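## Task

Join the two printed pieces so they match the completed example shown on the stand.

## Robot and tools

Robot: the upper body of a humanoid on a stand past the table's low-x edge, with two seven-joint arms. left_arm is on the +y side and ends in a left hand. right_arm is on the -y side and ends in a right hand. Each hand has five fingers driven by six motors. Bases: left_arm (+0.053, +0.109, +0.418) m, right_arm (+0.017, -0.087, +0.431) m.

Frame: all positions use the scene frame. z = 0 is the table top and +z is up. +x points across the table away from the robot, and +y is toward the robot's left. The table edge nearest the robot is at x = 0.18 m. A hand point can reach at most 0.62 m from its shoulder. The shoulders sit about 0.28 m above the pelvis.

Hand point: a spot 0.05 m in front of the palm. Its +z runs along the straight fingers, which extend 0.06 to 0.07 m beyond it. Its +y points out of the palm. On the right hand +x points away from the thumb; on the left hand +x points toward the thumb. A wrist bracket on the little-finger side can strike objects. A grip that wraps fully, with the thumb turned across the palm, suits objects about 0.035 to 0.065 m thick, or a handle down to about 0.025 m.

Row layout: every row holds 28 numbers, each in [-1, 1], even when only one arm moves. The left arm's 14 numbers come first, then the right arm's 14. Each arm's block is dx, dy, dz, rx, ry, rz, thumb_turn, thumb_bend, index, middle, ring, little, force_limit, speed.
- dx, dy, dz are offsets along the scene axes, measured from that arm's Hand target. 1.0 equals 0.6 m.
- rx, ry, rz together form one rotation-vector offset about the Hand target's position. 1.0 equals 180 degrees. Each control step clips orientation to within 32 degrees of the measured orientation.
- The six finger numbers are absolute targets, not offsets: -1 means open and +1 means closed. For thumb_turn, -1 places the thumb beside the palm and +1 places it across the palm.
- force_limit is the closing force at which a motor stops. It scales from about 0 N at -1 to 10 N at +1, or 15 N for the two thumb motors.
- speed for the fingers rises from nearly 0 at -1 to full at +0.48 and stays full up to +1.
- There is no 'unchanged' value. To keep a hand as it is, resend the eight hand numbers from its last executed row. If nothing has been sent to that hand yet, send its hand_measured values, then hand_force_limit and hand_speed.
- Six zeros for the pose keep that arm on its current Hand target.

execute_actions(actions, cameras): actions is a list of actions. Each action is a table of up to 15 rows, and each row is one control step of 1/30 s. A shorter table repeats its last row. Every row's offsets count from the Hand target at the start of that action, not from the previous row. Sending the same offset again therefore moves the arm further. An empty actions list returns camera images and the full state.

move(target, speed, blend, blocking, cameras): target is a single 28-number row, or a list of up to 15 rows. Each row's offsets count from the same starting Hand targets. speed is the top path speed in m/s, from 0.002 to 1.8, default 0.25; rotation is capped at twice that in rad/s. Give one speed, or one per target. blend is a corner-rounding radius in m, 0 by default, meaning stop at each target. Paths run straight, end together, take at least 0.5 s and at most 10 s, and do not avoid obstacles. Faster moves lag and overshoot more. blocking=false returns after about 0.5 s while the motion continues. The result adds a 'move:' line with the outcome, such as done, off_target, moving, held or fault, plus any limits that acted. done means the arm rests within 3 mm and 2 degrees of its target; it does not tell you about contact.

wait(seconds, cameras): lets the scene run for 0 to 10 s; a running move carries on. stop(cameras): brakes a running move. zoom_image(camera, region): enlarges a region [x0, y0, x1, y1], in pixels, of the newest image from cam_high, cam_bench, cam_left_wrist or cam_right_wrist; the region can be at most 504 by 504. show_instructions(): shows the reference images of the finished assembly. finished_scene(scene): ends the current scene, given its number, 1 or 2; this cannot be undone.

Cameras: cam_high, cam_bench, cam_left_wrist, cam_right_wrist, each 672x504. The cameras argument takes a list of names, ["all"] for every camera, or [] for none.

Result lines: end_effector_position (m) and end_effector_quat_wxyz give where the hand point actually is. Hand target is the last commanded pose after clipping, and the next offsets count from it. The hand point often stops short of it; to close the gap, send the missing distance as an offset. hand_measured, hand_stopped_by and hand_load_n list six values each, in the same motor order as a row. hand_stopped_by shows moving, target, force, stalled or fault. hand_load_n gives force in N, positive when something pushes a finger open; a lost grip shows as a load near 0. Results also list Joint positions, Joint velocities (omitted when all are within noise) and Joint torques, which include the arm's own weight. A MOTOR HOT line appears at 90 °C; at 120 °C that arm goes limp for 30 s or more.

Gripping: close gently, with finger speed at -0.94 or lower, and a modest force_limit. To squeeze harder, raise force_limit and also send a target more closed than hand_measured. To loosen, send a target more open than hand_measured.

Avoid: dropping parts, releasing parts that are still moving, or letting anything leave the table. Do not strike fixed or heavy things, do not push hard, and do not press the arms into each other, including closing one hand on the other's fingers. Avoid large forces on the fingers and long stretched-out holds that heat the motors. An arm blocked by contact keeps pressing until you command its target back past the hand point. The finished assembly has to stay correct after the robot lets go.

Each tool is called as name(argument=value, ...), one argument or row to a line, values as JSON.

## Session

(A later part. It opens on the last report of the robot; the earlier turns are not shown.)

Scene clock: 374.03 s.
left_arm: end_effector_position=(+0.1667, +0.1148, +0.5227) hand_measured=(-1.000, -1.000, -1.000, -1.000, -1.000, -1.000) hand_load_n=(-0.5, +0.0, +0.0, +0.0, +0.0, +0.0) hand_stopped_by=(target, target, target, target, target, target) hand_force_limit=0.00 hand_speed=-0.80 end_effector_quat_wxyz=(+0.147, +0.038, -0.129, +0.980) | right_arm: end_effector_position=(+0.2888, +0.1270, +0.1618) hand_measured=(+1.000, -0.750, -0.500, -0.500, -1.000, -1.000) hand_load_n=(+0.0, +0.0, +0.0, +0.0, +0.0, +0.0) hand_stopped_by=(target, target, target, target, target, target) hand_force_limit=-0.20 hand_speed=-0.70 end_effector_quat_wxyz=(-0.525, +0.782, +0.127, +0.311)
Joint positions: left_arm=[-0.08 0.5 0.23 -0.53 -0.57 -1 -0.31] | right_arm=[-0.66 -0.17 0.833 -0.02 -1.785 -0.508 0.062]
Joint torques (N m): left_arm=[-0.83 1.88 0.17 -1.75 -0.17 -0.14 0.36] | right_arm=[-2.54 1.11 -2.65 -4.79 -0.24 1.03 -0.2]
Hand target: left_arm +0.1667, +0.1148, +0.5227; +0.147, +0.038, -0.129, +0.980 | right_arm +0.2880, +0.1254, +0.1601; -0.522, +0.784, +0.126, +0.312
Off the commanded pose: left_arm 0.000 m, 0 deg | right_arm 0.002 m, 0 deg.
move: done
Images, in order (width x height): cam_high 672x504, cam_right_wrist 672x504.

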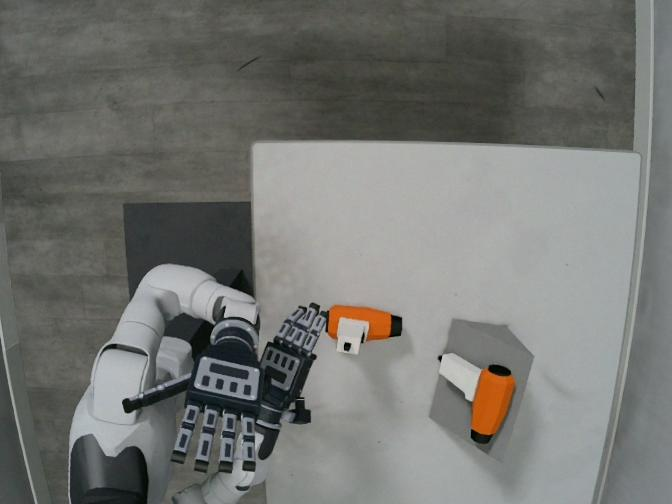

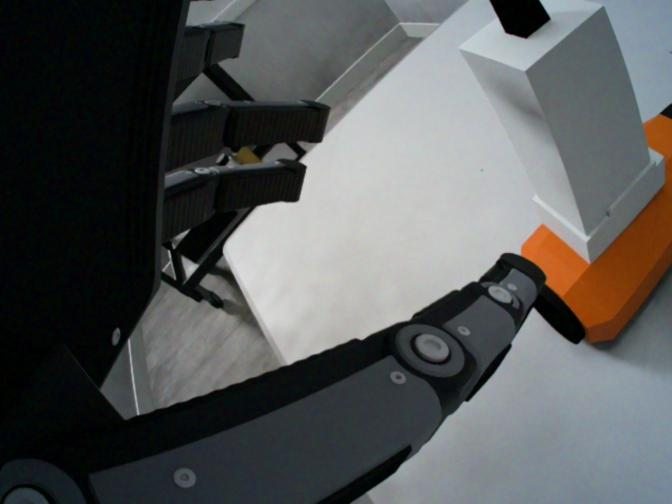

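zoom_image(
  camera="cam_right_wrist",
  region=[440, 0, 672, 350],
)

zoom_image(
  camera="cam_high",
  region=[322, 298, 407, 360],
)

execute_actions(
  actions=[],
  cameras=["cam_bench", "cam_high"],
)

zoom_image(
  camera="cam_bench",
  region=[215, 240, 335, 390],
)

Scaled by 1.440 from the camera's 672x504 image, which has a finer 960x720 frame.

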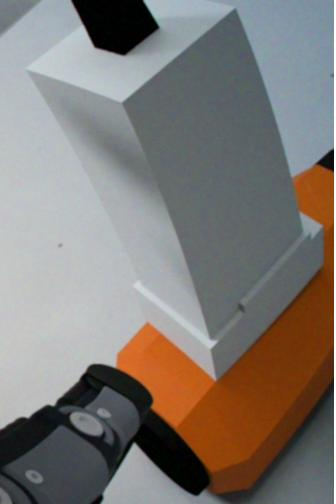

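Scaled by 5.929 from the camera's 672x504 image, which has a finer 960x720 frame.

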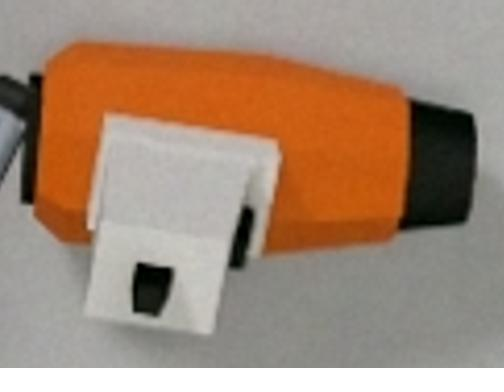

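Scene clock: 380.63 s.
left_arm: end_effector_position=(+0.1667, +0.1148, +0.5227) hand_measured=(-1.000, -1.000, -1.000, -1.000, -1.000, -1.000) hand_load_n=(+0.0, +0.0, +0.0, +0.0, +0.0, +0.0) hand_stopped_by=(target, target, target, target, target, target) hand_force_limit=0.00 hand_speed=-0.80 end_effector_quat_wxyz=(+0.147, +0.038, -0.129, +0.980) | right_arm: end_effector_position=(+0.2888, +0.1270, +0.1618) hand_measured=(+1.000, -0.750, -0.500, -0.500, -1.000, -1.000) hand_load_n=(+0.5, +0.0, +0.0, +0.0, +0.0, -0.5) hand_stopped_by=(target, target, target, target, target, target) hand_force_limit=-0.20 hand_speed=-0.70 end_effector_quat_wxyz=(-0.525, +0.782, +0.127, +0.311)
Joint positions: left_arm=[-0.08 0.5 0.23 -0.53 -0.57 -1 -0.31] | right_arm=[-0.66 -0.17 0.833 -0.02 -1.785 -0.508 0.062]
Joint velocities: within noise
Joint torques (N m): left_arm=[-0.23 1.87 0.8 -1.8 -0.54 -0.06 0.38] | right_arm=[-2.39 1.23 -2.66 -4.84 -0.27 1.06 -0.15]
Hand target: left_arm +0.1667, +0.1148, +0.5227; +0.147, +0.038, -0.129, +0.980 | right_arm +0.2880, +0.1254, +0.1601; -0.522, +0.784, +0.126, +0.312
Off the commanded pose: left_arm 0.000 m, 0 deg | right_arm 0.002 m, 0 deg.
Images, in order (width x height): cam_high 672x504, cam_bench 672x504.

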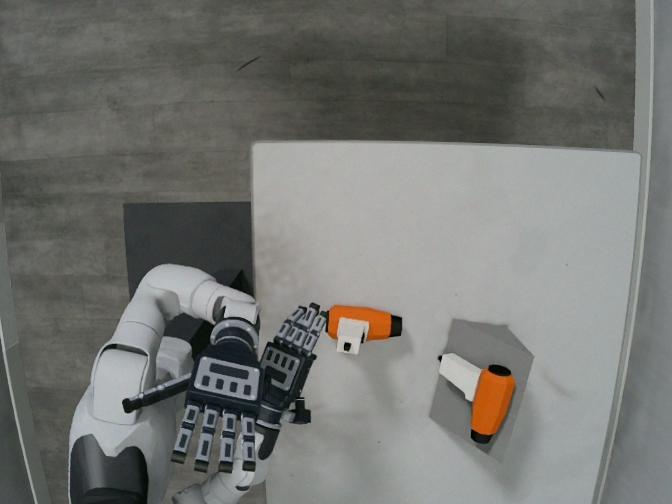

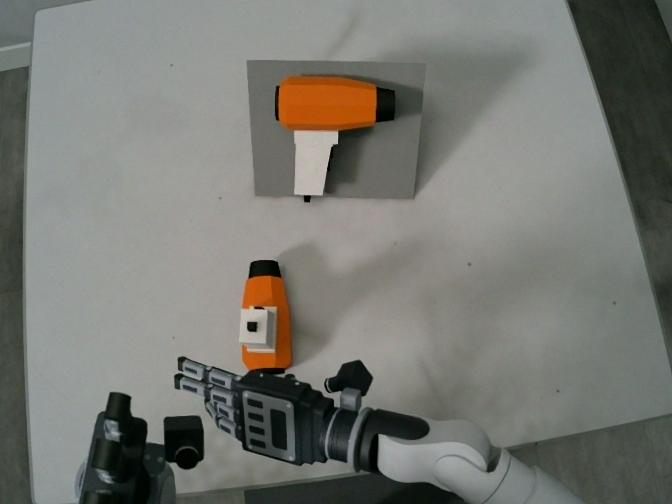

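Scaled by 3.360 from the camera's 672x504 image, which has a finer 960x720 frame.

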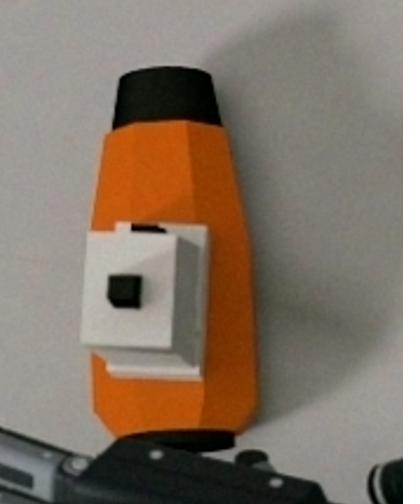

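move(
  target=[
    [0,0,0,0,0,0,-1,-1,-1,-1,-1,-1,0,-0.8,0.12,-0.012,0.003,0,0,0,1,-0.75,-0.5,-0.5,-1,-1,-0.2,-0.7],
    [0,0,0,0,0,0,-1,-1,-1,-1,-1,-1,0,-0.8,0.12,-0.012,0.003,0,0,0,1,-0.45,-0.2,-0.2,-1,-1,-0.75,-0.8],
  ],
  speed=0.05,
  cameras=["cam_high","cam_right_wrist"],
)

Scene clock: 394.93 s.
left_arm: end_effector_position=(+0.1667, +0.1148, +0.5227) hand_measured=(-1.000, -1.000, -1.000, -1.000, -1.000, -1.000) hand_load_n=(+0.0, +0.0, +0.0, +0.0, +0.0, +0.0) hand_stopped_by=(target, target, target, target, target, target) hand_force_limit=0.00 hand_speed=-0.80 end_effector_quat_wxyz=(+0.147, +0.038, -0.129, +0.980) | right_arm: end_effector_position=(+0.3585, +0.1171, +0.1597) hand_measured=(+1.000, -0.450, -0.200, -0.200, -1.000, -1.000) hand_load_n=(+0.0, +0.0, +0.0, +0.0, +0.0, +0.0) hand_stopped_by=(target, target, target, target, target, target) hand_force_limit=-0.75 hand_speed=-0.80 end_effector_quat_wxyz=(-0.521, +0.785, +0.125, +0.311)
Joint positions: left_arm=[-0.08 0.5 0.23 -0.53 -0.57 -1 -0.31] | right_arm=[-0.95 -0.104 0.766 0.463 -1.771 -0.52 -0.206]
Joint torques (N m): left_arm=[-0.51 1.54 0.46 -1.88 -0.02 0 0.39] | right_arm=[-4.6 1.09 -3.94 -2.66 0.28 0.73 -0.54]
Hand target: left_arm +0.1667, +0.1148, +0.5227; +0.147, +0.038, -0.129, +0.980 | right_arm +0.3600, +0.1182, +0.1619; -0.522, +0.784, +0.126, +0.312
Off the commanded pose: left_arm 0.000 m, 0 deg | right_arm 0.003 m, 0 deg.
move: done
Images, in order (width x height): cam_high 672x504, cam_right_wrist 672x504.

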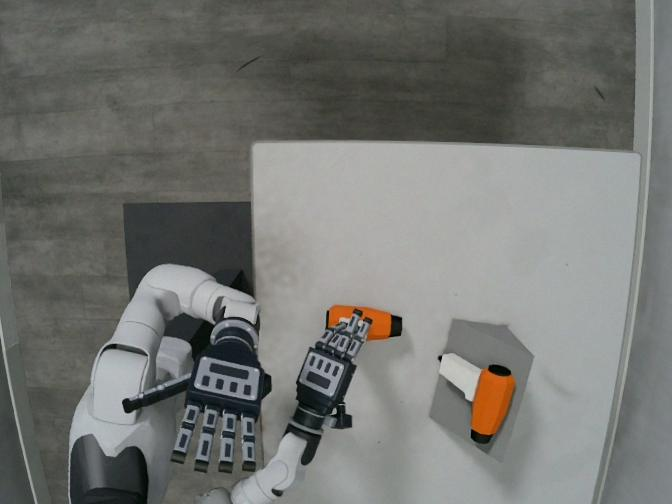

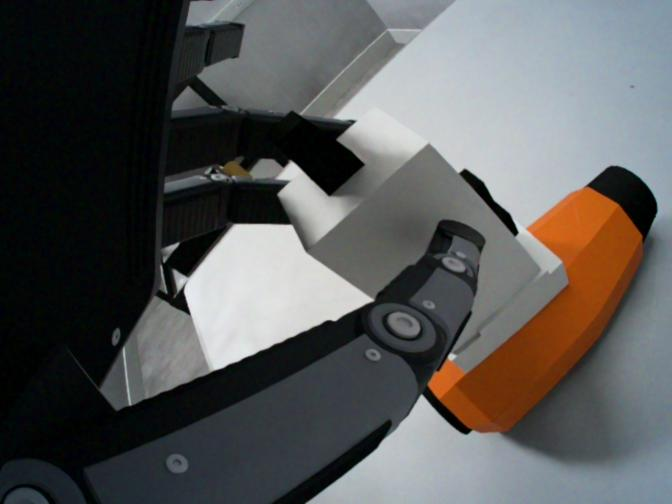

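move(
  target=[
    [0,0,0,0,0,0,-1,-1,-1,-1,-1,-1,0,-0.8,0,-0.0015,0,0,0,0.036,1,-0.45,-0.2,-0.2,-1,-1,-0.75,-0.8],
    [0,0,0,0,0,0,-1,-1,-1,-1,-1,-1,0,-0.8,0,-0.0015,0,0,0,0.036,1,-0.1,0.4,0.4,-1,-1,-0.75,-0.93],
  ],
  speed=0.05,
  cameras=["cam_high","cam_right_wrist"],
)

zoom_image(
  camera="cam_high",
  region=[315, 295, 415, 365],
)

Scene clock: 402.67 s.
left_arm: end_effector_position=(+0.1667, +0.1148, +0.5227) hand_measured=(-1.000, -1.000, -1.000, -1.000, -1.000, -1.000) hand_load_n=(+0.0, +0.0, +0.0, +0.0, +0.0, +0.0) hand_stopped_by=(target, target, target, target, target, target) hand_force_limit=0.00 hand_speed=-0.80 end_effector_quat_wxyz=(+0.147, +0.038, -0.129, +0.980) | right_arm: end_effector_position=(+0.3595, +0.1176, +0.1623) hand_measured=(+1.000, -0.382, -0.064, -0.064, -1.000, -1.000) hand_load_n=(-0.5, +3.5, +2.0, +1.0, +0.0, +0.0) hand_stopped_by=(target, force, force, force, target, target) hand_force_limit=-0.75 hand_speed=-0.93 end_effector_quat_wxyz=(-0.542, +0.774, +0.164, +0.283)
Joint positions: left_arm=[-0.08 0.5 0.23 -0.53 -0.57 -1 -0.31] | right_arm=[-1.053 -0.104 0.782 0.625 -1.795 -0.571 -0.412]
Joint torques (N m): left_arm=[-0.69 2.09 0.62 -1.37 0.06 -0.01 0.42] | right_arm=[-4.93 0.57 -3.23 -2.49 0.22 0.57 -0.53]
Hand target: left_arm +0.1667, +0.1148, +0.5227; +0.147, +0.038, -0.129, +0.980 | right_arm +0.3600, +0.1173, +0.1619; -0.539, +0.775, +0.170, +0.282
Off the commanded pose: left_arm 0.000 m, 0 deg | right_arm 0.001 m, 1 deg.
move: done
Images, in order (width x height): cam_high 672x504, cam_right_wrist 672x504.

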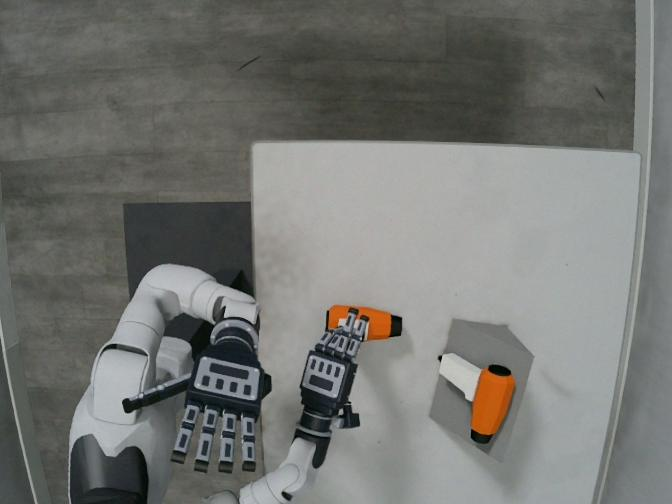

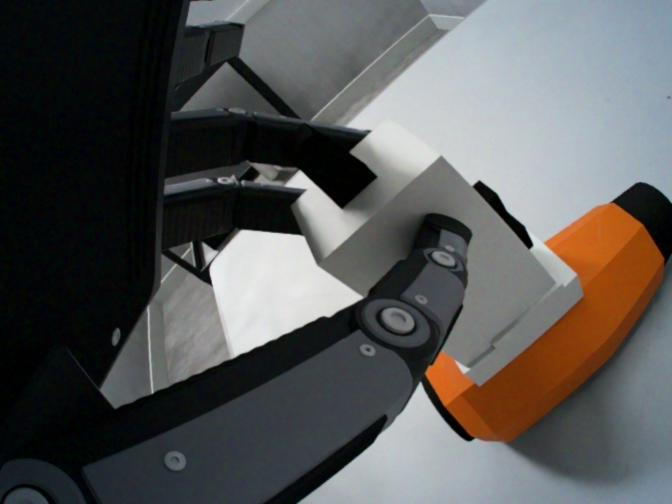

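Scaled by 5.040 from the camera's 672x504 image, which has a finer 960x720 frame.

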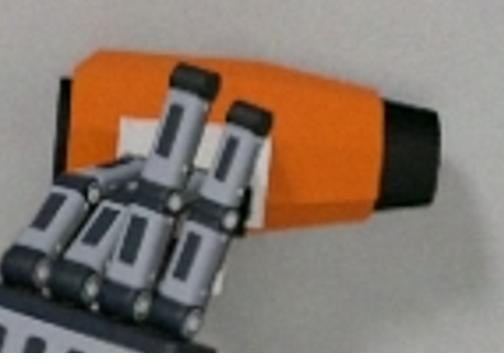

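move(
  target=[
    [0,0,0,0,0,0,-1,-1,-1,-1,-1,-1,0,-0.8,0,0,0.0,0,0,0,1,-0.6,-0.3,-0.3,-1,-1,-0.2,-0.88],
    [0,0,0,0,0,0,-1,-1,-1,-1,-1,-1,0,-0.8,0,0,0.002,0,0,0,1,-0.75,-0.5,-0.5,-1,-1,-0.2,-0.7],
    [0,0,0,0,0,0,-1,-1,-1,-1,-1,-1,0,-0.8,-0.13,0.008,0.004,0,0,0,1,-0.75,-0.5,-0.5,-1,-1,-0.2,-0.7],
  ],
  speed=0.05,
  cameras=["cam_high","cam_right_wrist","cam_bench"],
)

zoom_image(
  camera="cam_high",
  region=[322, 298, 407, 360],
)

zoom_image(
  camera="cam_bench",
  region=[215, 240, 335, 390],
)

zoom_image(
  camera="cam_right_wrist",
  region=[440, 0, 672, 350],
)

Scene clock: 412.87 s.
left_arm: end_effector_position=(+0.1667, +0.1148, +0.5227) hand_measured=(-1.000, -1.000, -1.000, -1.000, -1.000, -1.000) hand_load_n=(+0.0, +0.0, +0.0, +0.0, +0.0, +0.0) hand_stopped_by=(target, target, target, target, target, target) hand_force_limit=0.00 hand_speed=-0.80 end_effector_quat_wxyz=(+0.147, +0.038, -0.129, +0.980) | right_arm: end_effector_position=(+0.2848, +0.1231, +0.1665) hand_measured=(+1.000, -0.750, -0.500, -0.500, -1.000, -1.000) hand_load_n=(+0.0, +0.0, +0.0, +0.0, +0.0, +0.0) hand_stopped_by=(target, target, target, target, target, target) hand_force_limit=-0.20 hand_speed=-0.70 end_effector_quat_wxyz=(-0.540, +0.773, +0.171, +0.286)
Joint positions: left_arm=[-0.08 0.5 0.23 -0.53 -0.57 -1 -0.31] | right_arm=[-0.723 -0.215 0.806 0.007 -1.762 -0.603 -0.05]
Joint torques (N m): left_arm=[-0.7 2.04 0.71 -1.55 -0.2 -0.05 0.31] | right_arm=[-2.97 0.65 -3 -4.8 0.12 0.68 -0.23]
Hand target: left_arm +0.1667, +0.1148, +0.5227; +0.147, +0.038, -0.129, +0.980 | right_arm +0.2820, +0.1221, +0.1643; -0.539, +0.775, +0.170, +0.282
Off the commanded pose: left_arm 0.000 m, 0 deg | right_arm 0.004 m, 0 deg.
move: off_target (right_arm)
Images, in order (width x height): cam_high 672x504, cam_bench 672x504, cam_right_wrist 672x504.

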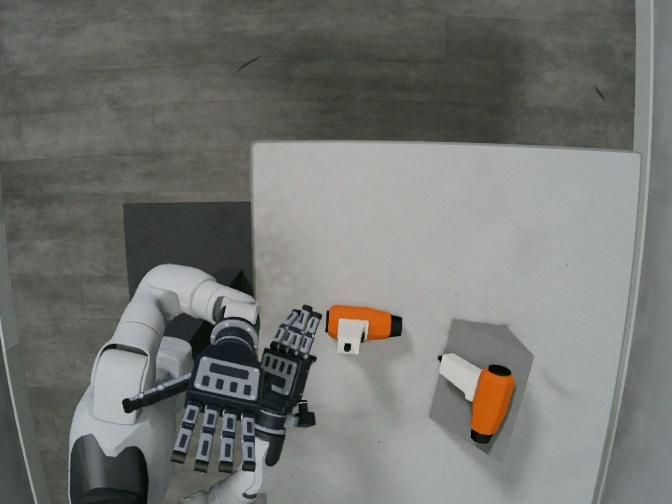

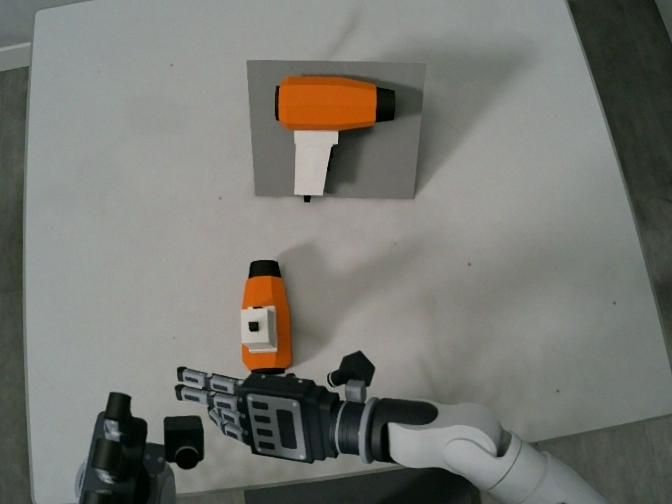

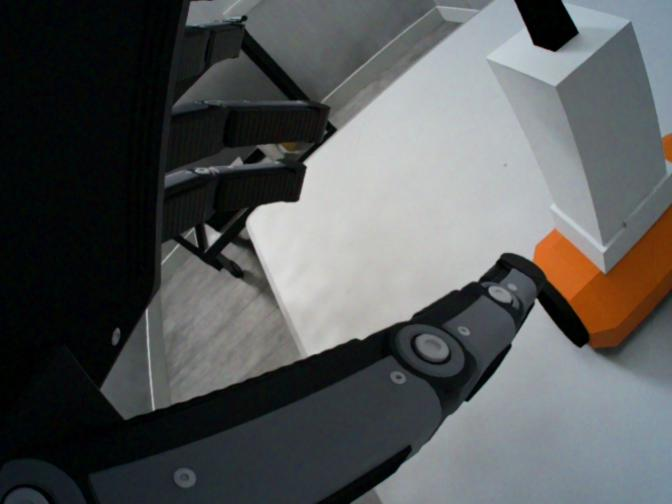

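Scaled by 5.929 from the camera's 672x504 image, which has a finer 960x720 frame.

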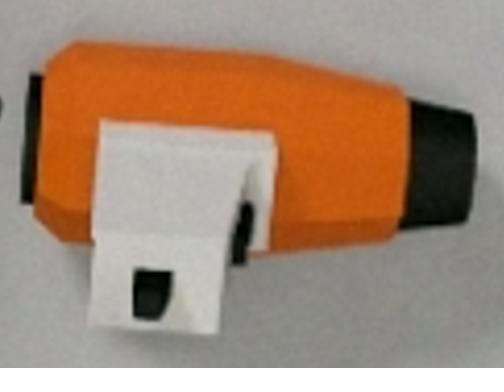

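Scaled by 3.360 from the camera's 672x504 image, which has a finer 960x720 frame.

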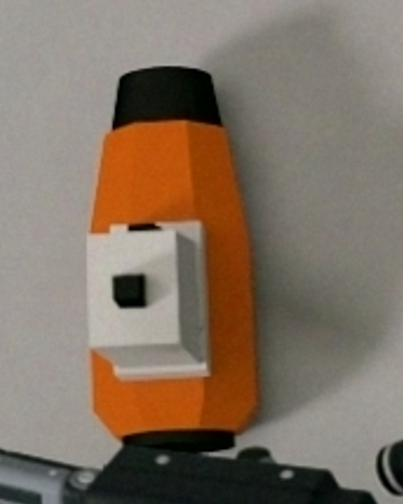

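Scaled by 1.440 from the camera's 672x504 image, which has a finer 960x720 frame.

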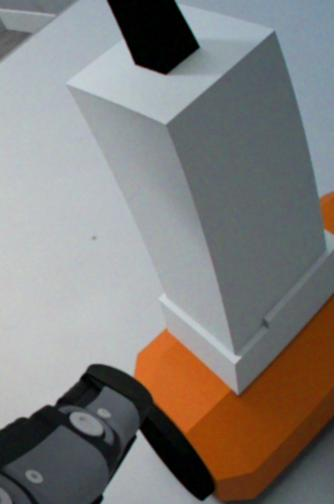

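move(
  target=[
    [0,0,0,0,0,0,-1,-1,-1,-1,-1,-1,0,-0.8,-0.02,-0.05,0.15,0,0,0,1,-0.75,-0.5,-0.5,-1,-1,-0.2,-0.7],
  ],
  speed=0.15,
  cameras=["cam_high"],
)

Scene clock: 417.43 s.
left_arm: end_effector_position=(+0.1667, +0.1148, +0.5227) hand_measured=(-1.000, -1.000, -1.000, -1.000, -1.000, -1.000) hand_load_n=(+0.0, +0.0, +0.0, +0.0, +0.0, +0.0) hand_stopped_by=(target, target, target, target, target, target) hand_force_limit=0.00 hand_speed=-0.80 end_effector_quat_wxyz=(+0.147, +0.038, -0.129, +0.980) | right_arm: end_effector_position=(+0.2702, +0.0923, +0.2528) hand_measured=(+1.000, -0.750, -0.500, -0.500, -1.000, -1.000) hand_load_n=(+0.0, +0.0, +0.0, +0.0, +0.0, +0.0) hand_stopped_by=(target, target, target, target, target, target) hand_force_limit=-0.20 hand_speed=-0.70 end_effector_quat_wxyz=(-0.540, +0.776, +0.167, +0.281)
Joint positions: left_arm=[-0.08 0.5 0.23 -0.53 -0.57 -1 -0.31] | right_arm=[-0.808 -0.381 0.587 -0.359 -1.248 -0.772 0.394]
Joint torques (N m): left_arm=[-1.24 1.75 0.56 -1.72 -0.02 -0.07 0.46] | right_arm=[-3.78 0.24 -4.17 -3.04 0.62 0.68 -0.28]
Hand target: left_arm +0.1667, +0.1148, +0.5227; +0.147, +0.038, -0.129, +0.980 | right_arm +0.2700, +0.0921, +0.2543; -0.539, +0.775, +0.170, +0.282
Off the commanded pose: left_arm 0.000 m, 0 deg | right_arm 0.001 m, 0 deg.
move: done
Images, in order (width x height): cam_high 672x504.

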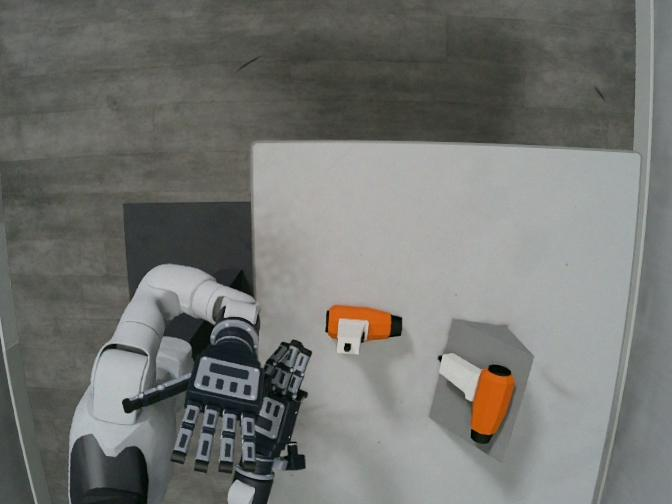

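finished_scene(
  scene=2,
)

The scene is finished: the task was done.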